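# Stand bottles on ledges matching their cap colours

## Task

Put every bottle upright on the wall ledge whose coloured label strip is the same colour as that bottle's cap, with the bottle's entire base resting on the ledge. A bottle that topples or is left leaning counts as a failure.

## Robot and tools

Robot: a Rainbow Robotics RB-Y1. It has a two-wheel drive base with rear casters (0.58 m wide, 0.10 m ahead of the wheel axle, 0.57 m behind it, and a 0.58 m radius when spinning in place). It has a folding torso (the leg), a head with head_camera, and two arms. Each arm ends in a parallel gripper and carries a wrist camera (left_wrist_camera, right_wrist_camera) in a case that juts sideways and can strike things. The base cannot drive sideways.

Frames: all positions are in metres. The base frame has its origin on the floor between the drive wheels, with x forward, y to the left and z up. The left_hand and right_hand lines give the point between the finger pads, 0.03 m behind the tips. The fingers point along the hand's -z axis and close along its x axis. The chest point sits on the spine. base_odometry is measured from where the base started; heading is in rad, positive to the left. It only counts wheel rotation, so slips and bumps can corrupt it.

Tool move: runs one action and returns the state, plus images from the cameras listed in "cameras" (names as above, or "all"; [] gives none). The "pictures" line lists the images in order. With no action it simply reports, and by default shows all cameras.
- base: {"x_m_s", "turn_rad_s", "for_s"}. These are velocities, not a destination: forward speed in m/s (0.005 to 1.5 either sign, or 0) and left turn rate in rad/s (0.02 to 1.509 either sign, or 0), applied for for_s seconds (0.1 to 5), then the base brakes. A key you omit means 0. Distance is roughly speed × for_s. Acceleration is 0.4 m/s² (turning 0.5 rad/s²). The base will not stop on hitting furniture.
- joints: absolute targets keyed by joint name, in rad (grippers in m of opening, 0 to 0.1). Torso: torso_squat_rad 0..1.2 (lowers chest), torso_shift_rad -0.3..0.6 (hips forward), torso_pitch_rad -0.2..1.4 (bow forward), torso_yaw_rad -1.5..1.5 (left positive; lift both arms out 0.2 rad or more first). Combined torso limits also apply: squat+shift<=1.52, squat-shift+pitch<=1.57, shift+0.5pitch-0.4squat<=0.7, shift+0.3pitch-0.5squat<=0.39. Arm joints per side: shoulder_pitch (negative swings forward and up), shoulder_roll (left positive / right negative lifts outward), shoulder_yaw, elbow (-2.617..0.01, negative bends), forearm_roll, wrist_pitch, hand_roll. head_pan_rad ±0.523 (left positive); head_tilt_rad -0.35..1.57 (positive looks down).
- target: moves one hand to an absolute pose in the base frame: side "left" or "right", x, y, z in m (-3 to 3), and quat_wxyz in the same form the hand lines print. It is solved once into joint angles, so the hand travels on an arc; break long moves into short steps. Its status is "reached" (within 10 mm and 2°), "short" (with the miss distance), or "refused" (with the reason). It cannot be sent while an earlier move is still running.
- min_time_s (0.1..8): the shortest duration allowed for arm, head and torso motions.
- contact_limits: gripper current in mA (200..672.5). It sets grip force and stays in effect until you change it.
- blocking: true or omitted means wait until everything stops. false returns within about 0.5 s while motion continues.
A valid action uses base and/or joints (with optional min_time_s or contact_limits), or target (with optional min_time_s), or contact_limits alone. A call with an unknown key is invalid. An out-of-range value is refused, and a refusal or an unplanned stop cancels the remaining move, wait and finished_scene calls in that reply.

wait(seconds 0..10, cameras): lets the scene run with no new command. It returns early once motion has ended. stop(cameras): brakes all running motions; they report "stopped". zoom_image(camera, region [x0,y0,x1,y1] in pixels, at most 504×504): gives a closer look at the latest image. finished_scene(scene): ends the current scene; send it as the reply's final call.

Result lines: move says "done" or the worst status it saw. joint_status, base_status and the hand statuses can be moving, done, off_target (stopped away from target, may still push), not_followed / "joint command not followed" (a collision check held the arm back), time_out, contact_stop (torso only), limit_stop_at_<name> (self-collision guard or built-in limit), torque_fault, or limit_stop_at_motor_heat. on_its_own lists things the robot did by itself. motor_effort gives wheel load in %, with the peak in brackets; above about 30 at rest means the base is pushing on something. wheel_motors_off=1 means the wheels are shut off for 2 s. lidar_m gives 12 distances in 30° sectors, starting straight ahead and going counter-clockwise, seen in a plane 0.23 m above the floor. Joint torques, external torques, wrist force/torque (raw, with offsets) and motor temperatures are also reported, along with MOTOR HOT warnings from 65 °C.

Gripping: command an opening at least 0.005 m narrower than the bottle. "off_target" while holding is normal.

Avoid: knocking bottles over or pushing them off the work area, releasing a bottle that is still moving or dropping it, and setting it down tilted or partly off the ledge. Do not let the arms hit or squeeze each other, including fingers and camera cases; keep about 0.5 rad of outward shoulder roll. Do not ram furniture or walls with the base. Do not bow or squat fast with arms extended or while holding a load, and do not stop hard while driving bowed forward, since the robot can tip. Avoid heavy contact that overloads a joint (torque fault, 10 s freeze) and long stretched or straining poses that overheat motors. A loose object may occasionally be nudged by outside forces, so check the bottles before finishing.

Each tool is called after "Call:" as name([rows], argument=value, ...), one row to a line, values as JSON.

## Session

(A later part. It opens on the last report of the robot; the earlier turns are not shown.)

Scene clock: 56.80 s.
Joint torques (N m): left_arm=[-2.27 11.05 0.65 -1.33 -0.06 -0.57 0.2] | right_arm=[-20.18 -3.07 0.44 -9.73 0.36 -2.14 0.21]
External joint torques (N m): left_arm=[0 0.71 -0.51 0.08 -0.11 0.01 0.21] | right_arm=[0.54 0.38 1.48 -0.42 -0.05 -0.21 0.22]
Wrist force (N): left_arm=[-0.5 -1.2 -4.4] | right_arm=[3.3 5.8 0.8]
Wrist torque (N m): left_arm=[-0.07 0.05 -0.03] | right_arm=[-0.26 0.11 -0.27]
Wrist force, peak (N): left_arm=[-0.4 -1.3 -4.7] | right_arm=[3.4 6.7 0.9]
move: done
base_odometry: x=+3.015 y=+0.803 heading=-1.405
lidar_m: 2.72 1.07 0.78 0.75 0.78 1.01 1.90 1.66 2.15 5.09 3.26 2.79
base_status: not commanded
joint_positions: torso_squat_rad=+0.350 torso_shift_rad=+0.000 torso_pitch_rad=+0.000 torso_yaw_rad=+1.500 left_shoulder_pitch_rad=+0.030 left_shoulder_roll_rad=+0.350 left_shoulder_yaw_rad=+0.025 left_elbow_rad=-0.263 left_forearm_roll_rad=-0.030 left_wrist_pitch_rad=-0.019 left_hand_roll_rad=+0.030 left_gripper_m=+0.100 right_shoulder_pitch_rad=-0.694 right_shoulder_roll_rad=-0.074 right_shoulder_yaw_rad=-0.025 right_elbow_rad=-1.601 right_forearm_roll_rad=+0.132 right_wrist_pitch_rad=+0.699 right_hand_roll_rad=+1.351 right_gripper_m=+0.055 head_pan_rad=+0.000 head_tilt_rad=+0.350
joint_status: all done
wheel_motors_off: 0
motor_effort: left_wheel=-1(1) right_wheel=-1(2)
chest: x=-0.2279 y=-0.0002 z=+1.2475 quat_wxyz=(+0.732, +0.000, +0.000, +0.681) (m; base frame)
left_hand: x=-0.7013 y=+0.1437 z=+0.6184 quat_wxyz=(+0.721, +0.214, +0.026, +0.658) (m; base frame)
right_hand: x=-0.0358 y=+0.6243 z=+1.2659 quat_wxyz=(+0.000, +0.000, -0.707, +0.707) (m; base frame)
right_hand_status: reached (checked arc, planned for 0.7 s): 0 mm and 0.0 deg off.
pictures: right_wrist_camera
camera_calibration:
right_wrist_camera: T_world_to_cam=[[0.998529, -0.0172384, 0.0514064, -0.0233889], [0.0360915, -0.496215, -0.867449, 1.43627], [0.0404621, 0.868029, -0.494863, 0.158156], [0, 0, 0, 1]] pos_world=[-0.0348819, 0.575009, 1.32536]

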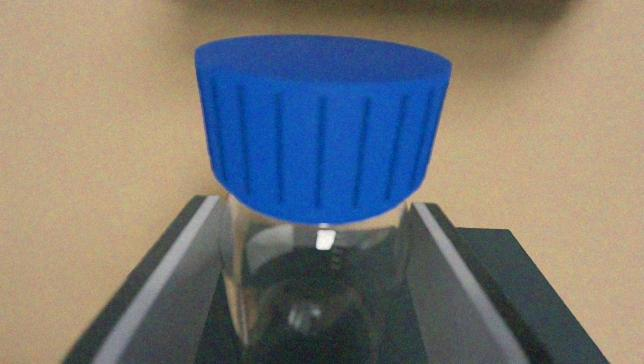

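Call:
move(target={"side": "right", "x": -0.036, "y": 0.592, "z": 1.286, "quat_wxyz": [0, 0, 0.7071, -0.7071]}, min_time_s=0.7)

Call:
move(target={"side": "right", "x": -0.036, "y": 0.535, "z": 1.305, "quat_wxyz": [0, 0, 0.7071, -0.7071]}, min_time_s=0.8)

Call:
move(base={"x_m_s": 0.6, "for_s": 1.3667}, joints={"right_shoulder_pitch_rad": -0.237, "right_shoulder_roll_rad": -0.218, "right_shoulder_yaw_rad": -0.108, "right_elbow_rad": -2.435, "right_forearm_roll_rad": -0.162, "right_wrist_pitch_rad": 1.093, "right_hand_roll_rad": 1.448}, min_time_s=1.5, cameras=["head_camera", "right_wrist_camera"])

Scene clock: 58.33 s.
Joint torques (N m): left_arm=[-2.66 11.27 0.9 -1.31 -0.01 -0.59 0.27] | right_arm=[-18.62 -3.24 0.8 -8.61 0.35 -2.23 0.3]
External joint torques (N m): left_arm=[-0.39 0.92 -0.26 0.1 -0.07 -0.02 0.28] | right_arm=[0.78 -0.34 1.83 0.01 -0.05 -0.29 0.31]
Wrist force (N): left_arm=[-0.5 -1.0 -4.4] | right_arm=[3.0 5.9 0.8]
Wrist torque (N m): left_arm=[-0.11 0.06 -0.02] | right_arm=[-0.23 0.09 -0.31]
Wrist force, peak (N): left_arm=[-1.2 -0.9 -4.7] | right_arm=[3.8 6.8 0.9]
move: done
base_odometry: x=+3.015 y=+0.803 heading=-1.405
lidar_m: 2.72 1.06 0.78 0.75 0.78 1.00 1.90 1.66 2.16 5.10 3.25 2.80
base_status: not commanded
joint_positions: torso_squat_rad=+0.350 torso_shift_rad=+0.000 torso_pitch_rad=+0.000 torso_yaw_rad=+1.500 left_shoulder_pitch_rad=+0.030 left_shoulder_roll_rad=+0.350 left_shoulder_yaw_rad=+0.025 left_elbow_rad=-0.263 left_forearm_roll_rad=-0.030 left_wrist_pitch_rad=-0.019 left_hand_roll_rad=+0.030 left_gripper_m=+0.100 right_shoulder_pitch_rad=-0.642 right_shoulder_roll_rad=-0.070 right_shoulder_yaw_rad=-0.012 right_elbow_rad=-1.793 right_forearm_roll_rad=+0.115 right_wrist_pitch_rad=+0.840 right_hand_roll_rad=+1.379 right_gripper_m=+0.055 head_pan_rad=+0.000 head_tilt_rad=+0.350
joint_status: all done
wheel_motors_off: 0
motor_effort: left_wheel=-1(1) right_wheel=+0(2)
chest: x=-0.2279 y=-0.0002 z=+1.2475 quat_wxyz=(+0.732, +0.000, +0.000, +0.681) (m; base frame)
left_hand: x=-0.7013 y=+0.1436 z=+0.6184 quat_wxyz=(+0.721, +0.214, +0.026, +0.658) (m; base frame)
right_hand: x=-0.0359 y=+0.5923 z=+1.2859 quat_wxyz=(+0.000, +0.000, -0.707, +0.707) (m; base frame)
right_hand_status: reached (checked arc, planned for 0.7 s): 0 mm and 0.0 deg off.
pictures: none

Scene clock: 59.93 s.
Joint torques (N m): left_arm=[-2.3 11.07 0.28 -1.4 -0.18 -0.56 0.34] | right_arm=[-18.24 -1.45 0.91 -7.89 0.38 -2.51 0.11]
External joint torques (N m): left_arm=[-0.03 0.73 -0.88 0.01 -0.23 0.01 0.35] | right_arm=[-1.29 0.47 1.75 -0.44 0.03 -0.56 0.11]
Wrist force (N): left_arm=[-0.3 -1.1 -4.5] | right_arm=[3.7 6.5 1.3]
Wrist torque (N m): left_arm=[-0.08 0.08 -0.03] | right_arm=[-0.28 0.21 -0.23]
Wrist force, peak (N): left_arm=[-0.5 -1.3 -4.9] | right_arm=[4.3 21.2 -2.4]
move: done
base_odometry: x=+3.015 y=+0.803 heading=-1.405
lidar_m: 2.72 1.06 0.78 0.75 0.78 1.01 1.90 1.66 2.15 5.09 3.24 2.80
base_status: not commanded
joint_positions: torso_squat_rad=+0.350 torso_shift_rad=+0.000 torso_pitch_rad=+0.000 torso_yaw_rad=+1.500 left_shoulder_pitch_rad=+0.030 left_shoulder_roll_rad=+0.350 left_shoulder_yaw_rad=+0.025 left_elbow_rad=-0.263 left_forearm_roll_rad=-0.030 left_wrist_pitch_rad=-0.019 left_hand_roll_rad=+0.030 left_gripper_m=+0.100 right_shoulder_pitch_rad=-0.546 right_shoulder_roll_rad=-0.053 right_shoulder_yaw_rad=+0.013 right_elbow_rad=-2.084 right_forearm_roll_rad=+0.107 right_wrist_pitch_rad=+1.037 right_hand_roll_rad=+1.416 right_gripper_m=+0.055 head_pan_rad=+0.000 head_tilt_rad=+0.350
joint_status: all done
wheel_motors_off: 0
motor_effort: left_wheel=-1(1) right_wheel=-2(3)
chest: x=-0.2279 y=-0.0002 z=+1.2475 quat_wxyz=(+0.732, +0.000, +0.000, +0.681) (m; base frame)
left_hand: x=-0.7013 y=+0.1436 z=+0.6184 quat_wxyz=(+0.721, +0.214, +0.026, +0.658) (m; base frame)
right_hand: x=-0.0358 y=+0.5351 z=+1.3047 quat_wxyz=(+0.000, +0.000, -0.707, +0.707) (m; base frame)
right_hand_status: reached (checked arc, planned for 0.8 s): 0 mm and 0.0 deg off.
pictures: none

Scene clock: 63.17 s.
Joint torques (N m): left_arm=[-2.55 11.76 0.68 -1.24 -0.13 -0.59 0.37] | right_arm=[-11.93 -4.32 -1.97 -6.9 0.23 -2 0.19]
External joint torques (N m): left_arm=[-0.28 1.42 -0.48 0.17 -0.18 -0.02 0.38] | right_arm=[0.17 -0.2 -0.04 -0.13 -0.06 -0.04 0.19]
Wrist force (N): left_arm=[-0.2 -1.1 -4.4] | right_arm=[3.2 6.3 1.4]
Wrist torque (N m): left_arm=[-0.08 0.09 -0.03] | right_arm=[-0.26 0.09 -0.22]
Wrist force, peak (N): left_arm=[-0.7 -0.4 -5.0] | right_arm=[2.9 7.4 0.5]
move: done
base_odometry: x=+3.150 y=-0.006 heading=-1.406
lidar_m: 1.90 1.06 0.77 0.74 0.78 1.07 1.79 2.45 3.60 5.10 2.51 1.95
base_status: done (sent for 1.37 of 1.37 s)
joint_positions: torso_squat_rad=+0.350 torso_shift_rad=+0.000 torso_pitch_rad=+0.000 torso_yaw_rad=+1.500 left_shoulder_pitch_rad=+0.030 left_shoulder_roll_rad=+0.350 left_shoulder_yaw_rad=+0.025 left_elbow_rad=-0.263 left_forearm_roll_rad=-0.030 left_wrist_pitch_rad=-0.019 left_hand_roll_rad=+0.030 left_gripper_m=+0.100 right_shoulder_pitch_rad=-0.237 right_shoulder_roll_rad=-0.218 right_shoulder_yaw_rad=-0.108 right_elbow_rad=-2.435 right_forearm_roll_rad=-0.162 right_wrist_pitch_rad=+1.093 right_hand_roll_rad=+1.448 right_gripper_m=+0.055 head_pan_rad=+0.000 head_tilt_rad=+0.350
joint_status: all done
wheel_motors_off: 0
motor_effort: left_wheel=-6(37) right_wheel=+1(31)
chest: x=-0.2279 y=-0.0002 z=+1.2475 quat_wxyz=(+0.732, +0.000, +0.000, +0.681) (m; base frame)
left_hand: x=-0.7013 y=+0.1436 z=+0.6184 quat_wxyz=(+0.721, +0.214, +0.026, +0.658) (m; base frame)
right_hand: x=+0.0351 y=+0.4500 z=+1.2846 quat_wxyz=(+0.000, +0.000, -0.707, +0.708) (m; base frame)
pictures: head_camera, right_wrist_camera
camera_calibration:
head_camera: T_world_to_cam=[[0.994796, -0.0989696, 0.0242106, 0.197032], [-0.00749604, -0.308069, -0.951335, 1.44059], [0.101612, 0.946202, -0.307207, 0.390221], [0, 0, 0, 1]] pos_world=[-0.224859, 0.0940732, 1.48559]
right_wrist_camera: T_world_to_cam=[[0.998536, -0.0173908, 0.0512221, -0.0978404], [0.0357907, -0.497614, -0.86666, 1.36299], [0.0405607, 0.867224, -0.496263, 0.317953], [0, 0, 0, 1]] pos_world=[0.0360183, 0.400806, 1.34405]

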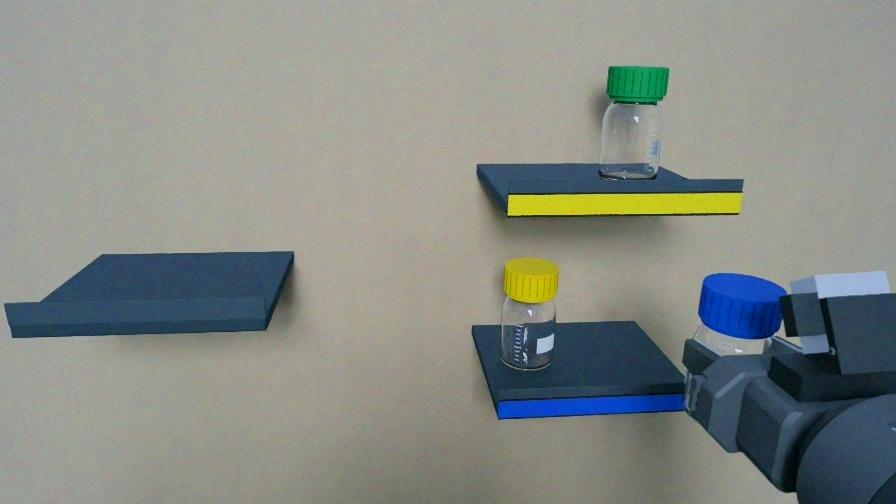

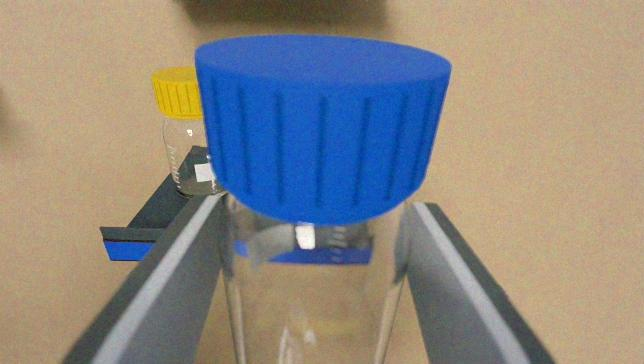

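Call:
move(target={"side": "right", "x": 0.038, "y": 0.54, "z": 1.297, "quat_wxyz": [0, 0, 0.7071, -0.7071]}, min_time_s=0.9)

Call:
move(target={"side": "right", "x": 0.038, "y": 0.585, "z": 1.288, "quat_wxyz": [0, 0, 0.7071, -0.7071]}, min_time_s=0.7)

Call:
move(target={"side": "right", "x": 0.038, "y": 0.616, "z": 1.266, "quat_wxyz": [0, 0, 0.7071, -0.7071]}, min_time_s=0.7, cameras=["head_camera", "right_wrist_camera"])

Call:
move(target={"side": "right", "x": 0.038, "y": 0.619, "z": 1.2435, "quat_wxyz": [0, 0, 0.7071, -0.7071]}, min_time_s=0.7)

Call:
move(target={"side": "right", "x": 0.038, "y": 0.619, "z": 1.239, "quat_wxyz": [0, 0, 0.7071, -0.7071]}, min_time_s=0.5, cameras=["right_wrist_camera"])

Scene clock: 66.50 s.
Joint torques (N m): left_arm=[-2.45 11.83 0.68 -1.17 -0.05 -0.59 0.26] | right_arm=[-17.38 -7.56 -2.84 -7.67 0.26 -2.14 0.27]
External joint torques (N m): left_arm=[-0.17 1.49 -0.48 0.24 -0.1 -0.02 0.27] | right_arm=[-0.38 -2.08 -0.7 -0.01 -0.02 -0.18 0.27]
Wrist force (N): left_arm=[-0.5 -1.0 -4.5] | right_arm=[3.4 5.7 0.8]
Wrist torque (N m): left_arm=[-0.11 0.04 -0.03] | right_arm=[-0.16 0.12 -0.24]
Wrist force, peak (N): left_arm=[-0.6 -1.0 -4.8] | right_arm=[2.7 7.6 1.1]
move: done
base_odometry: x=+3.150 y=-0.006 heading=-1.406
lidar_m: 1.90 1.06 0.77 0.75 0.77 1.07 1.80 2.45 3.59 5.10 2.52 1.95
base_status: not commanded
joint_positions: torso_squat_rad=+0.350 torso_shift_rad=+0.000 torso_pitch_rad=+0.000 torso_yaw_rad=+1.500 left_shoulder_pitch_rad=+0.030 left_shoulder_roll_rad=+0.350 left_shoulder_yaw_rad=+0.025 left_elbow_rad=-0.263 left_forearm_roll_rad=-0.030 left_wrist_pitch_rad=-0.019 left_hand_roll_rad=+0.030 left_gripper_m=+0.100 right_shoulder_pitch_rad=-0.495 right_shoulder_roll_rad=-0.237 right_shoulder_yaw_rad=-0.118 right_elbow_rad=-2.050 right_forearm_roll_rad=-0.148 right_wrist_pitch_rad=+0.964 right_hand_roll_rad=+1.460 right_gripper_m=+0.055 head_pan_rad=+0.000 head_tilt_rad=+0.350
joint_status: all done
wheel_motors_off: 0
motor_effort: left_wheel=-6(6) right_wheel=+4(4)
chest: x=-0.2279 y=-0.0002 z=+1.2475 quat_wxyz=(+0.732, +0.000, +0.000, +0.681) (m; base frame)
left_hand: x=-0.7013 y=+0.1437 z=+0.6184 quat_wxyz=(+0.721, +0.214, +0.026, +0.658) (m; base frame)
right_hand: x=+0.0378 y=+0.5396 z=+1.2968 quat_wxyz=(+0.000, +0.000, -0.707, +0.707) (m; base frame)
right_hand_status: reached (checked arc, planned for 0.9 s): 0 mm and 0.0 deg off.
pictures: none

Scene clock: 67.53 s.
Joint torques (N m): left_arm=[-2.57 11.44 0.62 -1.33 -0.11 -0.69 0.27] | right_arm=[-19.89 -6.6 -0.57 -8.35 0.1 -2.09 0.31]
External joint torques (N m): left_arm=[-0.29 1.1 -0.54 0.08 -0.17 -0.12 0.28] | right_arm=[-0.82 -0.6 1.54 0.1 -0.16 -0.13 0.32]
Wrist force (N): left_arm=[-0.6 -0.9 -4.4] | right_arm=[3.5 6.9 2.2]
Wrist torque (N m): left_arm=[-0.10 0.04 -0.03] | right_arm=[-0.30 0.14 -0.22]
Wrist force, peak (N): left_arm=[-0.7 -1.1 -4.7] | right_arm=[5.5 7.2 1.4]
move: done
base_odometry: x=+3.150 y=-0.006 heading=-1.406
lidar_m: 1.91 1.06 0.78 0.74 0.78 1.08 1.80 2.45 3.59 5.10 2.51 1.94
base_status: not commanded
joint_positions: torso_squat_rad=+0.350 torso_shift_rad=+0.000 torso_pitch_rad=+0.000 torso_yaw_rad=+1.500 left_shoulder_pitch_rad=+0.030 left_shoulder_roll_rad=+0.350 left_shoulder_yaw_rad=+0.025 left_elbow_rad=-0.263 left_forearm_roll_rad=-0.030 left_wrist_pitch_rad=-0.019 left_hand_roll_rad=+0.030 left_gripper_m=+0.100 right_shoulder_pitch_rad=-0.589 right_shoulder_roll_rad=-0.234 right_shoulder_yaw_rad=-0.116 right_elbow_rad=-1.828 right_forearm_roll_rad=-0.138 right_wrist_pitch_rad=+0.834 right_hand_roll_rad=+1.474 right_gripper_m=+0.055 head_pan_rad=+0.000 head_tilt_rad=+0.350
joint_status: all done
wheel_motors_off: 0
motor_effort: left_wheel=-6(7) right_wheel=+4(4)
chest: x=-0.2279 y=-0.0002 z=+1.2475 quat_wxyz=(+0.732, +0.000, +0.000, +0.681) (m; base frame)
left_hand: x=-0.7013 y=+0.1436 z=+0.6184 quat_wxyz=(+0.721, +0.214, +0.026, +0.658) (m; base frame)
right_hand: x=+0.0382 y=+0.5841 z=+1.2877 quat_wxyz=(+0.000, +0.000, -0.707, +0.707) (m; base frame)
right_hand_status: reached (checked arc, planned for 0.7 s): 1 mm and 0.1 deg off.
pictures: none

Scene clock: 68.57 s.
Joint torques (N m): left_arm=[-2.7 11.47 0.86 -1.44 -0.14 -0.75 0.28] | right_arm=[-21.45 -6.66 -0.32 -8.88 0.24 -2.2 0.18]
External joint torques (N m): left_arm=[-0.42 1.12 -0.31 -0.03 -0.19 -0.18 0.29] | right_arm=[-1.12 -0.4 1.71 0.29 0 -0.23 0.19]
Wrist force (N): left_arm=[-0.7 -1.0 -4.6] | right_arm=[3.0 6.2 1.5]
Wrist torque (N m): left_arm=[-0.11 0.03 -0.02] | right_arm=[-0.22 0.14 -0.21]
Wrist force, peak (N): left_arm=[-0.6 -1.1 -4.8] | right_arm=[3.0 7.1 0.5]
move: done
base_odometry: x=+3.150 y=-0.006 heading=-1.406
lidar_m: 1.90 1.06 0.77 0.74 0.78 1.08 1.79 2.46 3.59 5.10 2.50 1.95
base_status: not commanded
joint_positions: torso_squat_rad=+0.350 torso_shift_rad=+0.000 torso_pitch_rad=+0.000 torso_yaw_rad=+1.500 left_shoulder_pitch_rad=+0.030 left_shoulder_roll_rad=+0.350 left_shoulder_yaw_rad=+0.025 left_elbow_rad=-0.263 left_forearm_roll_rad=-0.030 left_wrist_pitch_rad=-0.019 left_hand_roll_rad=+0.030 left_gripper_m=+0.100 right_shoulder_pitch_rad=-0.633 right_shoulder_roll_rad=-0.225 right_shoulder_yaw_rad=-0.110 right_elbow_rad=-1.643 right_forearm_roll_rad=-0.133 right_wrist_pitch_rad=+0.693 right_hand_roll_rad=+1.489 right_gripper_m=+0.055 head_pan_rad=+0.000 head_tilt_rad=+0.350
joint_status: all done
wheel_motors_off: 0
motor_effort: left_wheel=-6(6) right_wheel=+4(4)
chest: x=-0.2279 y=-0.0002 z=+1.2475 quat_wxyz=(+0.732, +0.000, +0.000, +0.681) (m; base frame)
left_hand: x=-0.7013 y=+0.1436 z=+0.6184 quat_wxyz=(+0.721, +0.214, +0.026, +0.658) (m; base frame)
right_hand: x=+0.0383 y=+0.6154 z=+1.2657 quat_wxyz=(+0.000, +0.000, -0.707, +0.707) (m; base frame)
right_hand_status: reached (checked arc, planned for 0.7 s): 1 mm and 0.1 deg off.
pictures: head_camera, right_wrist_camera
camera_calibration:
head_camera: T_world_to_cam=[[0.994796, -0.0989696, 0.0242106, 0.197032], [-0.00749604, -0.308069, -0.951335, 1.44059], [0.101612, 0.946202, -0.307207, 0.390221], [0, 0, 0, 1]] pos_world=[-0.224859, 0.0940732, 1.48559]
right_wrist_camera: T_world_to_cam=[[0.998531, -0.0176319, 0.0512261, -0.0970621], [0.0356888, -0.497307, -0.86684, 1.42882], [0.0407592, 0.867395, -0.495948, 0.16457], [0, 0, 0, 1]] pos_world=[0.0392189, 0.566106, 1.32515]

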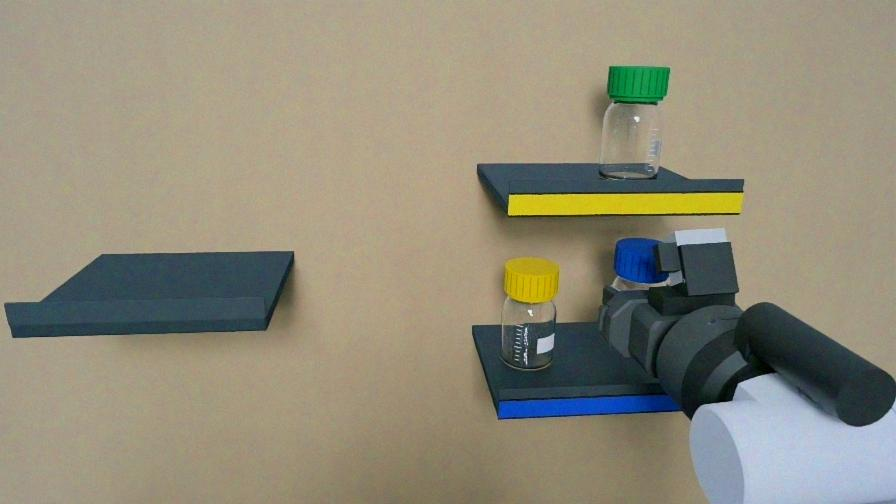

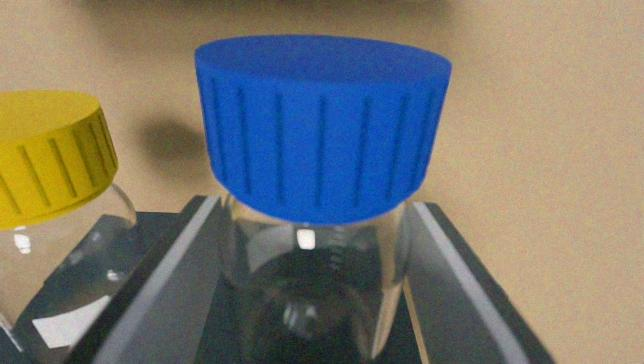

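Scene clock: 69.60 s.
Joint torques (N m): left_arm=[-2.41 11.73 0.55 -1.29 -0.06 -0.75 0.34] | right_arm=[-19.58 -6.11 0.32 -9.33 0.42 -2.41 0.28]
External joint torques (N m): left_arm=[-0.14 1.39 -0.62 0.12 -0.12 -0.18 0.35] | right_arm=[0.63 -0.07 2.3 0.16 0.18 -0.44 0.29]
Wrist force (N): left_arm=[-0.4 -1.1 -4.5] | right_arm=[2.5 6.0 0.4]
Wrist torque (N m): left_arm=[-0.08 0.06 -0.03] | right_arm=[-0.14 0.04 -0.20]
Wrist force, peak (N): left_arm=[-0.5 -1.1 -4.7] | right_arm=[3.0 6.7 1.5]
move: done
base_odometry: x=+3.150 y=-0.006 heading=-1.406
lidar_m: 1.90 1.06 0.77 0.74 0.78 1.07 1.79 2.45 3.59 5.10 2.51 1.95
base_status: not commanded
joint_positions: torso_squat_rad=+0.350 torso_shift_rad=+0.000 torso_pitch_rad=+0.000 torso_yaw_rad=+1.500 left_shoulder_pitch_rad=+0.030 left_shoulder_roll_rad=+0.350 left_shoulder_yaw_rad=+0.025 left_elbow_rad=-0.263 left_forearm_roll_rad=-0.030 left_wrist_pitch_rad=-0.019 left_hand_roll_rad=+0.030 left_gripper_m=+0.100 right_shoulder_pitch_rad=-0.604 right_shoulder_roll_rad=-0.213 right_shoulder_yaw_rad=-0.100 right_elbow_rad=-1.599 right_forearm_roll_rad=-0.131 right_wrist_pitch_rad=+0.618 right_hand_roll_rad=+1.497 right_gripper_m=+0.055 head_pan_rad=+0.000 head_tilt_rad=+0.350
joint_status: all done
wheel_motors_off: 0
motor_effort: left_wheel=-6(7) right_wheel=+3(4)
chest: x=-0.2279 y=-0.0002 z=+1.2475 quat_wxyz=(+0.732, +0.000, +0.000, +0.681) (m; base frame)
left_hand: x=-0.7013 y=+0.1436 z=+0.6184 quat_wxyz=(+0.721, +0.214, +0.026, +0.658) (m; base frame)
right_hand: x=+0.0382 y=+0.6190 z=+1.2435 quat_wxyz=(+0.000, +0.000, -0.707, +0.707) (m; base frame)
right_hand_status: reached (checked arc, planned for 0.7 s): 0 mm and 0.0 deg off.
pictures: none

Scene clock: 70.43 s.
Joint torques (N m): left_arm=[-2.16 11.92 0.52 -1.36 -0.02 -0.67 0.35] | right_arm=[-18.84 -5.29 0.4 -9.28 0.35 -2.43 0.34]
External joint torques (N m): left_arm=[0.12 1.58 -0.65 0.05 -0.08 -0.1 0.36] | right_arm=[1.31 0.69 2.36 0.27 0.12 -0.46 0.35]
Wrist force (N): left_arm=[-0.7 -0.9 -4.6] | right_arm=[3.8 7.0 0.5]
Wrist torque (N m): left_arm=[-0.14 0.04 -0.03] | right_arm=[-0.31 0.20 -0.24]
Wrist force, peak (N): left_arm=[-0.6 -0.9 -4.9] | right_arm=[3.6 7.2 0.5]
move: done
base_odometry: x=+3.150 y=-0.006 heading=-1.406
lidar_m: 1.90 1.07 0.78 0.74 0.77 1.07 1.80 2.45 3.58 5.10 2.51 1.94
base_status: not commanded
joint_positions: torso_squat_rad=+0.350 torso_shift_rad=+0.000 torso_pitch_rad=+0.000 torso_yaw_rad=+1.500 left_shoulder_pitch_rad=+0.030 left_shoulder_roll_rad=+0.350 left_shoulder_yaw_rad=+0.025 left_elbow_rad=-0.263 left_forearm_roll_rad=-0.030 left_wrist_pitch_rad=-0.019 left_hand_roll_rad=+0.030 left_gripper_m=+0.100 right_shoulder_pitch_rad=-0.596 right_shoulder_roll_rad=-0.211 right_shoulder_yaw_rad=-0.098 right_elbow_rad=-1.594 right_forearm_roll_rad=-0.130 right_wrist_pitch_rad=+0.605 right_hand_roll_rad=+1.498 right_gripper_m=+0.055 head_pan_rad=+0.000 head_tilt_rad=+0.350
joint_status: all done
wheel_motors_off: 0
motor_effort: left_wheel=-6(6) right_wheel=+4(4)
chest: x=-0.2279 y=-0.0002 z=+1.2475 quat_wxyz=(+0.732, +0.000, +0.000, +0.681) (m; base frame)
left_hand: x=-0.7013 y=+0.1436 z=+0.6184 quat_wxyz=(+0.721, +0.214, +0.026, +0.658) (m; base frame)
right_hand: x=+0.0382 y=+0.6190 z=+1.2391 quat_wxyz=(+0.000, +0.000, -0.707, +0.707) (m; base frame)
right_hand_status: reached (checked arc, planned for 0.5 s): 0 mm and 0.0 deg off.
pictures: right_wrist_camera
camera_calibration:
right_wrist_camera: T_world_to_cam=[[0.998529, -0.0172202, 0.0514119, -0.0960062], [0.0360928, -0.496484, -0.867295, 1.40758], [0.0404602, 0.867875, -0.495132, 0.146888], [0, 0, 0, 1]] pos_world=[0.0391181, 0.569708, 1.29845]

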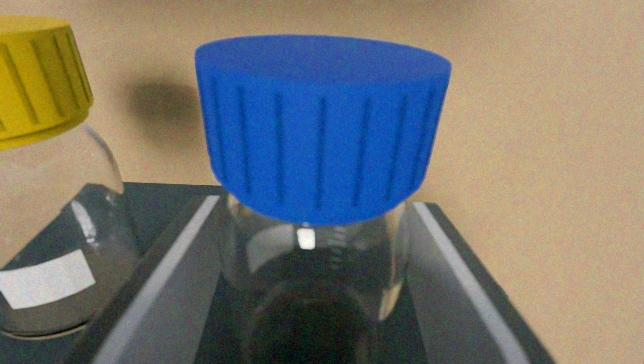

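Call:
move(target={"side": "right", "x": 0.038, "y": 0.619, "z": 1.2355, "quat_wxyz": [0, 0, 0.7071, -0.7071]}, min_time_s=0.5)

Call:
move(target={"side": "right", "x": 0.038, "y": 0.619, "z": 1.2325, "quat_wxyz": [0, 0, 0.7071, -0.7071]}, min_time_s=0.5)

Scene clock: 72.43 s.
Joint torques (N m): left_arm=[-2.42 11.81 0.62 -1.51 -0.1 -0.76 0.25] | right_arm=[-14.47 -4.1 1.11 -5.94 0 -0.75 0.12]
External joint torques (N m): left_arm=[-0.14 1.47 -0.54 -0.1 -0.15 -0.19 0.26] | right_arm=[5.65 1.85 3.07 3.63 -0.23 1.22 0.13]
Wrist force (N): left_arm=[-0.5 -1.2 -4.7] | right_arm=[2.0 -1.3 -0.6]
Wrist torque (N m): left_arm=[-0.07 0.04 -0.03] | right_arm=[-0.50 0.02 -0.12]
Wrist force, peak (N): left_arm=[-0.4 -1.2 -4.8] | right_arm=[3.1 6.9 1.1]
move: done
base_odometry: x=+3.150 y=-0.006 heading=-1.406
lidar_m: 1.90 1.06 0.77 0.74 0.77 1.07 1.79 2.46 3.59 5.10 2.51 1.94
base_status: not commanded
joint_positions: torso_squat_rad=+0.350 torso_shift_rad=+0.000 torso_pitch_rad=+0.000 torso_yaw_rad=+1.500 left_shoulder_pitch_rad=+0.030 left_shoulder_roll_rad=+0.350 left_shoulder_yaw_rad=+0.025 left_elbow_rad=-0.263 left_forearm_roll_rad=-0.030 left_wrist_pitch_rad=-0.019 left_hand_roll_rad=+0.030 left_gripper_m=+0.100 right_shoulder_pitch_rad=-0.591 right_shoulder_roll_rad=-0.209 right_shoulder_yaw_rad=-0.097 right_elbow_rad=-1.590 right_forearm_roll_rad=-0.130 right_wrist_pitch_rad=+0.594 right_hand_roll_rad=+1.499 right_gripper_m=+0.055 head_pan_rad=+0.000 head_tilt_rad=+0.350
joint_status: all done
wheel_motors_off: 0
motor_effort: left_wheel=-6(7) right_wheel=+3(4)
chest: x=-0.2279 y=-0.0002 z=+1.2475 quat_wxyz=(+0.732, +0.000, +0.000, +0.681) (m; base frame)
left_hand: x=-0.7013 y=+0.1437 z=+0.6184 quat_wxyz=(+0.721, +0.214, +0.026, +0.658) (m; base frame)
right_hand: x=+0.0381 y=+0.6190 z=+1.2368 quat_wxyz=(+0.000, +0.000, -0.708, +0.706) (m; base frame)
right_hand_status: reached (checked arc, planned for 0.5 s): 1 mm and 0.1 deg off.
pictures: none

Scene clock: 73.27 s.
Joint torques (N m): left_arm=[-2.5 11.93 0.63 -1.26 -0.07 -0.52 0.19] | right_arm=[-9 -3.29 2.09 -2.54 -0.18 1.49 -0.12]
External joint torques (N m): left_arm=[-0.22 1.59 -0.53 0.15 -0.13 0.06 0.2] | right_arm=[11.1 2.63 4.04 7.07 -0.41 3.45 -0.11]
Wrist force (N): left_arm=[-0.5 -0.8 -4.5] | right_arm=[2.4 -10.8 -4.5]
Wrist torque (N m): left_arm=[-0.14 0.06 -0.03] | right_arm=[-0.62 0.18 -0.02]
Wrist force, peak (N): left_arm=[-0.7 -1.0 -4.7] | right_arm=[1.3 -11.5 -3.7]
move: done
base_odometry: x=+3.150 y=-0.006 heading=-1.406
lidar_m: 1.90 1.06 0.78 0.74 0.78 1.07 1.80 2.46 3.59 5.10 2.51 1.95
base_status: not commanded
joint_positions: torso_squat_rad=+0.350 torso_shift_rad=+0.000 torso_pitch_rad=+0.000 torso_yaw_rad=+1.500 left_shoulder_pitch_rad=+0.030 left_shoulder_roll_rad=+0.350 left_shoulder_yaw_rad=+0.025 left_elbow_rad=-0.263 left_forearm_roll_rad=-0.030 left_wrist_pitch_rad=-0.019 left_hand_roll_rad=+0.030 left_gripper_m=+0.100 right_shoulder_pitch_rad=-0.588 right_shoulder_roll_rad=-0.208 right_shoulder_yaw_rad=-0.096 right_elbow_rad=-1.587 right_forearm_roll_rad=-0.129 right_wrist_pitch_rad=+0.584 right_hand_roll_rad=+1.500 right_gripper_m=+0.055 head_pan_rad=+0.000 head_tilt_rad=+0.350
joint_status: all done
wheel_motors_off: 0
motor_effort: left_wheel=-6(6) right_wheel=+3(4)
chest: x=-0.2279 y=-0.0003 z=+1.2475 quat_wxyz=(+0.732, +0.000, +0.000, +0.681) (m; base frame)
left_hand: x=-0.7012 y=+0.1437 z=+0.6184 quat_wxyz=(+0.721, +0.214, +0.026, +0.658) (m; base frame)
right_hand: x=+0.0380 y=+0.6190 z=+1.2354 quat_wxyz=(+0.000, +0.000, -0.709, +0.705) (m; base frame)
right_hand_status: reached (checked arc, planned for 0.5 s): 3 mm and 0.3 deg off.
pictures: none

Call:
move(joints={"right_gripper_m": 0.075}, cameras=["right_wrist_camera"])

Call:
move(target={"side": "right", "x": 0.038, "y": 0.612, "z": 1.262, "quat_wxyz": [0, 0, 0.7071, -0.7071]}, min_time_s=0.6)

Call:
move(target={"side": "right", "x": 0.038, "y": 0.54, "z": 1.292, "quat_wxyz": [0, 0, 0.7071, -0.7071]}, min_time_s=0.9)

Call:
move(base={"x_m_s": -0.6, "for_s": 1.3667}, joints={"right_shoulder_pitch_rad": -0.942, "right_shoulder_roll_rad": -0.14, "right_shoulder_yaw_rad": -0.158, "right_elbow_rad": -2.358, "right_forearm_roll_rad": 0.002, "right_wrist_pitch_rad": 1.698, "right_hand_roll_rad": 1.473, "right_gripper_m": 0.1}, min_time_s=1.6, cameras=["head_camera", "right_wrist_camera"])

Scene clock: 75.20 s.
Joint torques (N m): left_arm=[-2.21 11.71 0.59 -1.46 -0.1 -0.69 0.22] | right_arm=[-17.69 -5.6 0.03 -8.5 -0.09 -1.64 -0.18]
External joint torques (N m): left_arm=[0.07 1.37 -0.58 -0.05 -0.16 -0.11 0.23] | right_arm=[2.39 0.3 1.98 1.12 -0.32 0.33 -0.18]
Wrist force (N): left_arm=[-0.5 -1.0 -4.5] | right_arm=[2.8 5.8 0.9]
Wrist torque (N m): left_arm=[-0.10 0.04 -0.02] | right_arm=[-0.41 0.04 -0.24]
Wrist force, peak (N): left_arm=[-0.6 -1.3 -4.7] | right_arm=[0.7 -12.0 -5.3]
move: done
base_odometry: x=+3.150 y=-0.006 heading=-1.406
lidar_m: 1.89 1.07 0.77 0.75 0.77 1.07 1.79 2.45 3.59 5.10 2.52 1.94
base_status: not commanded
joint_positions: torso_squat_rad=+0.350 torso_shift_rad=+0.000 torso_pitch_rad=+0.000 torso_yaw_rad=+1.500 left_shoulder_pitch_rad=+0.030 left_shoulder_roll_rad=+0.350 left_shoulder_yaw_rad=+0.025 left_elbow_rad=-0.263 left_forearm_roll_rad=-0.030 left_wrist_pitch_rad=-0.019 left_hand_roll_rad=+0.030 left_gripper_m=+0.100 right_shoulder_pitch_rad=-0.585 right_shoulder_roll_rad=-0.207 right_shoulder_yaw_rad=-0.095 right_elbow_rad=-1.585 right_forearm_roll_rad=-0.129 right_wrist_pitch_rad=+0.585 right_hand_roll_rad=+1.500 right_gripper_m=+0.075 head_pan_rad=+0.000 head_tilt_rad=+0.350
joint_status: all done
wheel_motors_off: 0
motor_effort: left_wheel=-6(7) right_wheel=+3(4)
chest: x=-0.2279 y=-0.0002 z=+1.2475 quat_wxyz=(+0.732, +0.000, +0.000, +0.681) (m; base frame)
left_hand: x=-0.7013 y=+0.1437 z=+0.6184 quat_wxyz=(+0.721, +0.214, +0.026, +0.658) (m; base frame)
right_hand: x=+0.0382 y=+0.6190 z=+1.2329 quat_wxyz=(+0.000, +0.000, -0.707, +0.707) (m; base frame)
pictures: right_wrist_camera
camera_calibration:
right_wrist_camera: T_world_to_cam=[[0.998518, -0.0172504, 0.0516207, -0.0959468], [0.0362917, -0.495789, -0.867684, 1.40234], [0.0405609, 0.868272, -0.494428, 0.142816], [0, 0, 0, 1]] pos_world=[0.0391185, 0.56961, 1.29236]

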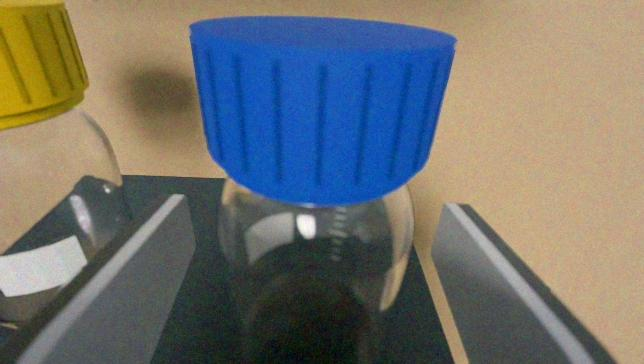

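Scene clock: 76.13 s.
Joint torques (N m): left_arm=[-2.49 11.55 0.22 -1.59 -0.07 -0.57 0.14] | right_arm=[-20.28 -7.52 -2.44 -8.48 0.2 -1.86 0.06]
External joint torques (N m): left_arm=[-0.22 1.21 -0.95 -0.18 -0.13 0 0.15] | right_arm=[-0.2 -1.41 -0.41 0.74 -0.04 0.11 0.07]
Wrist force (N): left_arm=[-0.6 -0.9 -4.3] | right_arm=[3.1 5.4 0.9]
Wrist torque (N m): left_arm=[-0.11 0.04 -0.03] | right_arm=[-0.37 0.11 -0.08]
Wrist force, peak (N): left_arm=[-0.4 -1.0 -4.8] | right_arm=[2.9 6.0 1.0]
move: done
base_odometry: x=+3.150 y=-0.006 heading=-1.406
lidar_m: 1.90 1.06 0.77 0.75 0.78 1.08 1.79 2.45 3.59 5.10 2.51 1.95
base_status: not commanded
joint_positions: torso_squat_rad=+0.350 torso_shift_rad=+0.000 torso_pitch_rad=+0.000 torso_yaw_rad=+1.500 left_shoulder_pitch_rad=+0.030 left_shoulder_roll_rad=+0.350 left_shoulder_yaw_rad=+0.025 left_elbow_rad=-0.263 left_forearm_roll_rad=-0.030 left_wrist_pitch_rad=-0.019 left_hand_roll_rad=+0.030 left_gripper_m=+0.100 right_shoulder_pitch_rad=-0.612 right_shoulder_roll_rad=-0.221 right_shoulder_yaw_rad=-0.105 right_elbow_rad=-1.654 right_forearm_roll_rad=-0.133 right_wrist_pitch_rad=+0.676 right_hand_roll_rad=+1.491 right_gripper_m=+0.075 head_pan_rad=+0.000 head_tilt_rad=+0.350
joint_status: all done
wheel_motors_off: 0
motor_effort: left_wheel=-6(6) right_wheel=+3(4)
chest: x=-0.2279 y=-0.0002 z=+1.2475 quat_wxyz=(+0.732, +0.000, +0.000, +0.681) (m; base frame)
left_hand: x=-0.7013 y=+0.1437 z=+0.6184 quat_wxyz=(+0.721, +0.214, +0.026, +0.658) (m; base frame)
right_hand: x=+0.0377 y=+0.6123 z=+1.2611 quat_wxyz=(-0.001, +0.000, -0.709, +0.705) (m; base frame)
right_hand_status: reached (checked arc, planned for 0.6 s): 1 mm and 0.3 deg off.
pictures: none

Scene clock: 77.37 s.
Joint torques (N m): left_arm=[-2.39 11.69 0.65 -1.46 -0.11 -0.64 0.27] | right_arm=[-15.89 -6.73 -2.36 -7.18 0.16 -1.86 -0.18]
External joint torques (N m): left_arm=[-0.12 1.34 -0.51 -0.05 -0.17 -0.07 0.28] | right_arm=[1.03 -1.32 -0.21 0.58 -0.12 0.1 -0.17]
Wrist force (N): left_arm=[-0.5 -0.9 -4.5] | right_arm=[3.4 4.8 0.7]
Wrist torque (N m): left_arm=[-0.11 0.05 -0.03] | right_arm=[-0.25 0.11 -0.02]
Wrist force, peak (N): left_arm=[-0.6 -1.1 -4.8] | right_arm=[3.4 5.6 0.8]
move: done
base_odometry: x=+3.150 y=-0.006 heading=-1.406
lidar_m: 1.90 1.06 0.77 0.74 0.77 1.07 1.80 2.46 3.59 5.10 2.50 1.95
base_status: not commanded
joint_positions: torso_squat_rad=+0.350 torso_shift_rad=+0.000 torso_pitch_rad=+0.000 torso_yaw_rad=+1.500 left_shoulder_pitch_rad=+0.030 left_shoulder_roll_rad=+0.350 left_shoulder_yaw_rad=+0.025 left_elbow_rad=-0.263 left_forearm_roll_rad=-0.030 left_wrist_pitch_rad=-0.019 left_hand_roll_rad=+0.030 left_gripper_m=+0.100 right_shoulder_pitch_rad=-0.483 right_shoulder_roll_rad=-0.234 right_shoulder_yaw_rad=-0.114 right_elbow_rad=-2.045 right_forearm_roll_rad=-0.146 right_wrist_pitch_rad=+0.946 right_hand_roll_rad=+1.462 right_gripper_m=+0.075 head_pan_rad=+0.000 head_tilt_rad=+0.350
joint_status: all done
wheel_motors_off: 0
motor_effort: left_wheel=-6(6) right_wheel=+4(4)
chest: x=-0.2279 y=-0.0002 z=+1.2475 quat_wxyz=(+0.732, +0.000, +0.000, +0.681) (m; base frame)
left_hand: x=-0.7013 y=+0.1436 z=+0.6183 quat_wxyz=(+0.721, +0.214, +0.026, +0.658) (m; base frame)
right_hand: x=+0.0378 y=+0.5401 z=+1.2921 quat_wxyz=(+0.000, +0.000, -0.707, +0.707) (m; base frame)
right_hand_status: reached (checked arc, planned for 0.9 s): 0 mm and 0.0 deg off.
pictures: none

Scene clock: 80.73 s.
Joint torques (N m): left_arm=[-2.45 10.37 0.67 -1.64 -0.07 -0.71 0.25] | right_arm=[-17.09 -5.55 -1.41 -2.14 0.17 -1.82 0.2]
External joint torques (N m): left_arm=[-0.17 0.03 -0.5 -0.23 -0.12 -0.13 0.26] | right_arm=[-0.2 -1.03 -0.78 0.04 0 0.14 0.21]
Wrist force (N): left_arm=[-0.6 -1.1 -4.2] | right_arm=[3.0 4.4 1.1]
Wrist torque (N m): left_arm=[-0.10 0.02 -0.03] | right_arm=[-0.22 0.06 -0.25]
Wrist force, peak (N): left_arm=[-0.5 -1.0 -5.0] | right_arm=[4.1 5.2 1.1]
move: done
base_odometry: x=+3.015 y=+0.803 heading=-1.407
lidar_m: 2.71 1.06 0.78 0.75 0.78 1.01 1.89 1.66 2.15 5.09 3.25 2.79
base_status: done (sent for 1.37 of 1.37 s)
joint_positions: torso_squat_rad=+0.350 torso_shift_rad=+0.000 torso_pitch_rad=+0.000 torso_yaw_rad=+1.500 left_shoulder_pitch_rad=+0.030 left_shoulder_roll_rad=+0.350 left_shoulder_yaw_rad=+0.025 left_elbow_rad=-0.263 left_forearm_roll_rad=-0.030 left_wrist_pitch_rad=-0.019 left_hand_roll_rad=+0.030 left_gripper_m=+0.100 right_shoulder_pitch_rad=-0.942 right_shoulder_roll_rad=-0.140 right_shoulder_yaw_rad=-0.158 right_elbow_rad=-2.358 right_forearm_roll_rad=+0.002 right_wrist_pitch_rad=+1.698 right_hand_roll_rad=+1.473 right_gripper_m=+0.100 head_pan_rad=+0.000 head_tilt_rad=+0.350
joint_status: all done
wheel_motors_off: 0
motor_effort: left_wheel=-5(37) right_wheel=+6(29)
chest: x=-0.2280 y=-0.0002 z=+1.2475 quat_wxyz=(+0.732, +0.000, +0.000, +0.681) (m; base frame)
left_hand: x=-0.7014 y=+0.1437 z=+0.6184 quat_wxyz=(+0.721, +0.214, +0.026, +0.658) (m; base frame)
right_hand: x=-0.0203 y=+0.4501 z=+1.4396 quat_wxyz=(+0.000, +0.000, -0.707, +0.707) (m; base frame)
pictures: head_camera, right_wrist_camera
camera_calibration:
head_camera: T_world_to_cam=[[0.994788, -0.098996, 0.0244186, 0.196814], [-0.00729451, -0.307968, -0.951369, 1.44064], [0.101702, 0.946232, -0.307085, 0.390162], [0, 0, 0, 1]] pos_world=[-0.224959, 0.093973, 1.48559]
right_wrist_camera: T_world_to_cam=[[0.99855, -0.016336, 0.0512937, -0.0510866], [0.0363974, -0.497161, -0.866895, 1.49954], [0.0396628, 0.867505, -0.495845, 0.396273], [0, 0, 0, 1]] pos_world=[-0.019284, 0.400909, 1.49905]

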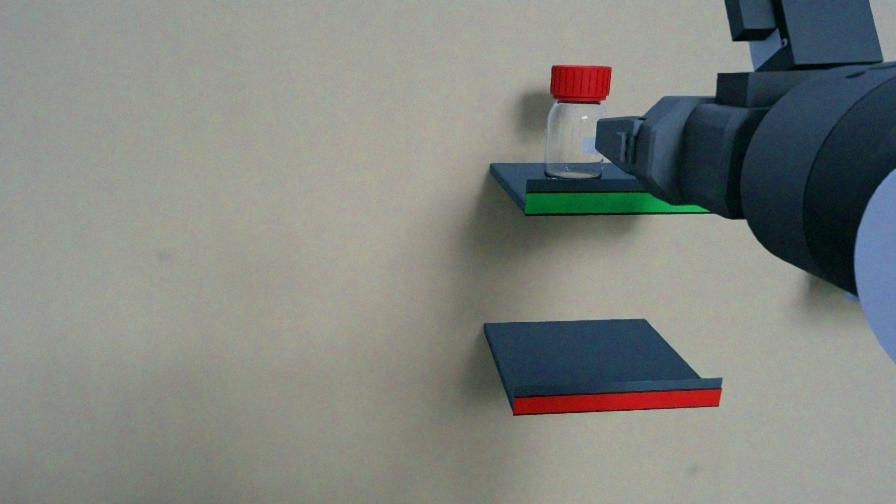

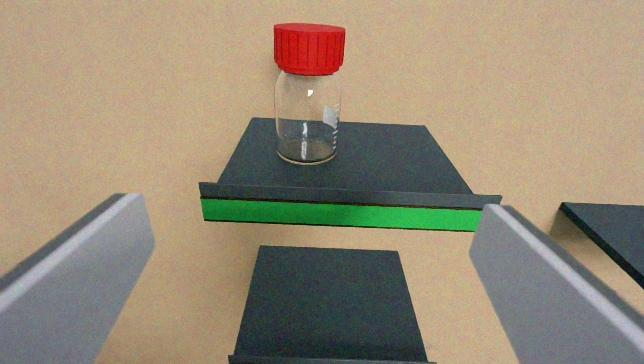

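Call:
move(target={"side": "right", "x": -0.027, "y": 0.6575, "z": 1.492, "quat_wxyz": [0, 0, 0.7071, -0.7071]}, min_time_s=1.2, cameras=["right_wrist_camera"])

Call:
move(target={"side": "right", "x": -0.027, "y": 0.6575, "z": 1.429, "quat_wxyz": [0, 0, 0.7071, -0.7071]}, min_time_s=0.9, cameras=["head_camera", "right_wrist_camera"])

Call:
move(joints={"right_gripper_m": 0.035}, cameras=["right_wrist_camera"])

Scene clock: 85.23 s.
Joint torques (N m): left_arm=[-2.48 10.71 0.47 -1.46 -0.12 -0.63 0.25] | right_arm=[-23.85 -9.43 -1.86 -6.91 0.04 -1.66 0.01]
External joint torques (N m): left_arm=[-0.21 0.37 -0.69 -0.05 -0.17 -0.06 0.26] | right_arm=[0.91 -0.97 -0.98 0.77 -0.26 0.3 0.02]
Wrist force (N): left_arm=[-0.6 -0.9 -4.4] | right_arm=[3.2 4.1 0.4]
Wrist torque (N m): left_arm=[-0.12 0.05 -0.03] | right_arm=[-0.19 0.08 -0.09]
Wrist force, peak (N): left_arm=[-0.4 -1.2 -4.8] | right_arm=[3.5 7.0 0.5]
move: done
base_odometry: x=+3.015 y=+0.803 heading=-1.407
lidar_m: 2.71 1.06 0.78 0.75 0.78 1.01 1.91 1.66 2.16 5.10 3.26 2.80
base_status: not commanded
joint_positions: torso_squat_rad=+0.350 torso_shift_rad=+0.000 torso_pitch_rad=+0.000 torso_yaw_rad=+1.500 left_shoulder_pitch_rad=+0.030 left_shoulder_roll_rad=+0.350 left_shoulder_yaw_rad=+0.025 left_elbow_rad=-0.263 left_forearm_roll_rad=-0.030 left_wrist_pitch_rad=-0.019 left_hand_roll_rad=+0.030 left_gripper_m=+0.100 right_shoulder_pitch_rad=-1.373 right_shoulder_roll_rad=-0.241 right_shoulder_yaw_rad=-0.201 right_elbow_rad=-1.213 right_forearm_roll_rad=-0.008 right_wrist_pitch_rad=+0.988 right_hand_roll_rad=+1.445 right_gripper_m=+0.100 head_pan_rad=+0.000 head_tilt_rad=+0.350
joint_status: all done
wheel_motors_off: 0
motor_effort: left_wheel=-6(7) right_wheel=+7(7)
chest: x=-0.2279 y=-0.0002 z=+1.2475 quat_wxyz=(+0.732, +0.000, +0.000, +0.681) (m; base frame)
left_hand: x=-0.7014 y=+0.1437 z=+0.6184 quat_wxyz=(+0.721, +0.214, +0.026, +0.658) (m; base frame)
right_hand: x=-0.0272 y=+0.6574 z=+1.4920 quat_wxyz=(+0.000, +0.000, -0.707, +0.707) (m; base frame)
right_hand_status: reached (checked arc, planned for 1.2 s): 0 mm and 0.0 deg off.
pictures: right_wrist_camera
camera_calibration:
right_wrist_camera: T_world_to_cam=[[0.998523, -0.0165965, 0.0517308, -0.0439217], [0.0366917, -0.496207, -0.867428, 1.64849], [0.0400655, 0.868045, -0.494865, 0.240948], [0, 0, 0, 1]] pos_world=[-0.0262828, 0.60811, 1.55146]

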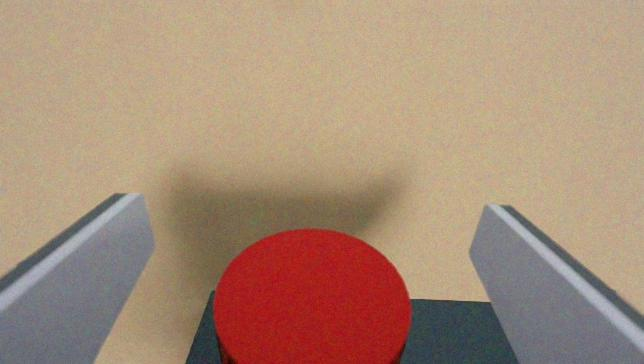

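Scene clock: 86.47 s.
Joint torques (N m): left_arm=[-2.46 11.04 0.47 -1.49 -0.06 -0.61 0.23] | right_arm=[-22.86 -7.36 1.07 -7.9 0.44 -2.14 -0.15]
External joint torques (N m): left_arm=[-0.18 0.69 -0.69 -0.08 -0.11 -0.03 0.24] | right_arm=[1.47 0.16 1.92 0.16 0.13 -0.18 -0.14]
Wrist force (N): left_arm=[-0.7 -1.1 -4.2] | right_arm=[3.2 4.4 0.2]
Wrist torque (N m): left_arm=[-0.08 0.02 -0.03] | right_arm=[-0.24 0.07 -0.06]
Wrist force, peak (N): left_arm=[-0.5 -0.8 -4.8] | right_arm=[2.8 5.9 1.4]
move: done
base_odometry: x=+3.015 y=+0.803 heading=-1.407
lidar_m: 2.72 1.06 0.78 0.74 0.78 1.00 1.90 1.65 2.15 5.10 3.25 2.80
base_status: not commanded
joint_positions: torso_squat_rad=+0.350 torso_shift_rad=+0.000 torso_pitch_rad=+0.000 torso_yaw_rad=+1.500 left_shoulder_pitch_rad=+0.030 left_shoulder_roll_rad=+0.350 left_shoulder_yaw_rad=+0.025 left_elbow_rad=-0.263 left_forearm_roll_rad=-0.030 left_wrist_pitch_rad=-0.019 left_hand_roll_rad=+0.030 left_gripper_m=+0.100 right_shoulder_pitch_rad=-1.188 right_shoulder_roll_rad=-0.183 right_shoulder_yaw_rad=-0.179 right_elbow_rad=-1.345 right_forearm_roll_rad=+0.017 right_wrist_pitch_rad=+0.930 right_hand_roll_rad=+1.441 right_gripper_m=+0.100 head_pan_rad=+0.000 head_tilt_rad=+0.350
joint_status: all done
wheel_motors_off: 0
motor_effort: left_wheel=-7(7) right_wheel=+6(8)
chest: x=-0.2279 y=-0.0002 z=+1.2475 quat_wxyz=(+0.732, +0.000, +0.000, +0.681) (m; base frame)
left_hand: x=-0.7014 y=+0.1436 z=+0.6184 quat_wxyz=(+0.721, +0.214, +0.026, +0.658) (m; base frame)
right_hand: x=-0.0269 y=+0.6578 z=+1.4293 quat_wxyz=(+0.000, +0.000, -0.707, +0.707) (m; base frame)
right_hand_status: reached (checked arc, planned for 0.9 s): 0 mm and 0.1 deg off.
pictures: head_camera, right_wrist_camera
camera_calibration:
head_camera: T_world_to_cam=[[0.994787, -0.0990241, 0.0243347, 0.196941], [-0.00738254, -0.307959, -0.951371, 1.44063], [0.101703, 0.946232, -0.307085, 0.390161], [0, 0, 0, 1]] pos_world=[-0.224959, 0.0939731, 1.48559]
right_wrist_camera: T_world_to_cam=[[0.998556, -0.0168449, 0.051003, -0.0398345], [0.0358922, -0.497166, -0.866913, 1.59408], [0.03996, 0.867492, -0.495844, 0.211347], [0, 0, 0, 1]] pos_world=[-0.0258833, 0.608508, 1.48875]

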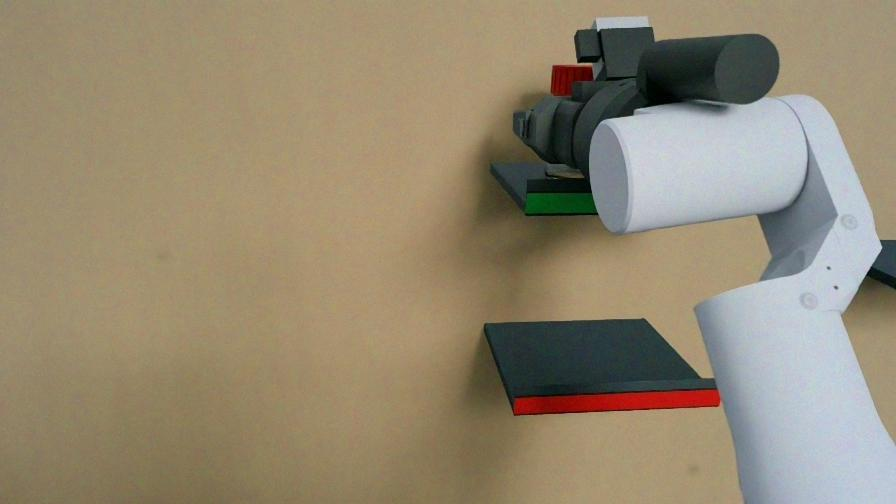

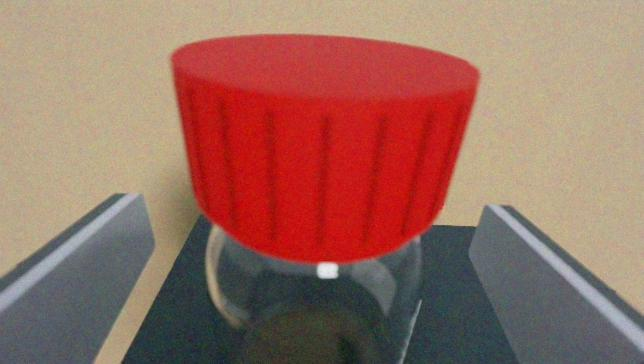

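Scene clock: 87.73 s.
Joint torques (N m): left_arm=[-2.7 10.96 0.55 -1.45 -0.09 -0.62 0.13] | right_arm=[-22.92 -7.47 0.41 -8.02 0.16 -2.22 -0.19]
External joint torques (N m): left_arm=[-0.42 0.62 -0.62 -0.04 -0.15 -0.05 0.14] | right_arm=[1.41 0.06 1.27 0.04 -0.15 -0.26 -0.18]
Wrist force (N): left_arm=[-0.6 -0.9 -4.6] | right_arm=[2.0 6.1 0.3]
Wrist torque (N m): left_arm=[-0.13 0.04 -0.02] | right_arm=[-0.42 -0.03 -0.05]
Wrist force, peak (N): left_arm=[-0.5 -1.0 -4.7] | right_arm=[3.9 5.1 1.1]
move: off_target
base_odometry: x=+3.015 y=+0.803 heading=-1.407
lidar_m: 2.72 1.07 0.78 0.74 0.79 1.00 1.90 1.66 2.16 5.09 3.25 2.80
base_status: not commanded
joint_positions: torso_squat_rad=+0.350 torso_shift_rad=+0.000 torso_pitch_rad=+0.000 torso_yaw_rad=+1.500 left_shoulder_pitch_rad=+0.030 left_shoulder_roll_rad=+0.350 left_shoulder_yaw_rad=+0.025 left_elbow_rad=-0.263 left_forearm_roll_rad=-0.030 left_wrist_pitch_rad=-0.019 left_hand_roll_rad=+0.030 left_gripper_m=+0.100 right_shoulder_pitch_rad=-1.188 right_shoulder_roll_rad=-0.183 right_shoulder_yaw_rad=-0.179 right_elbow_rad=-1.345 right_forearm_roll_rad=+0.017 right_wrist_pitch_rad=+0.930 right_hand_roll_rad=+1.441 right_gripper_m=+0.055 head_pan_rad=+0.000 head_tilt_rad=+0.350
joint_status: right_gripper_m off_target (ended at +0.055, target +0.035)
wheel_motors_off: 0
motor_effort: left_wheel=-6(7) right_wheel=+6(7)
chest: x=-0.2279 y=-0.0002 z=+1.2475 quat_wxyz=(+0.732, +0.000, +0.000, +0.681) (m; base frame)
left_hand: x=-0.7014 y=+0.1436 z=+0.6184 quat_wxyz=(+0.721, +0.214, +0.026, +0.658) (m; base frame)
right_hand: x=-0.0269 y=+0.6578 z=+1.4293 quat_wxyz=(+0.000, +0.000, -0.707, +0.707) (m; base frame)
pictures: right_wrist_camera
camera_calibration:
right_wrist_camera: T_world_to_cam=[[0.998556, -0.0168449, 0.051003, -0.0398345], [0.0358922, -0.497166, -0.866913, 1.59408], [0.03996, 0.867492, -0.495844, 0.211347], [0, 0, 0, 1]] pos_world=[-0.0258833, 0.608508, 1.48875]

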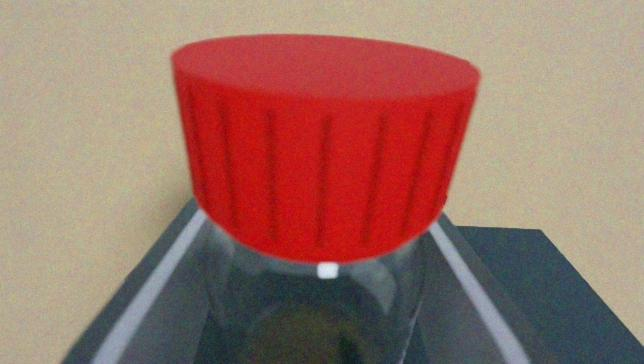

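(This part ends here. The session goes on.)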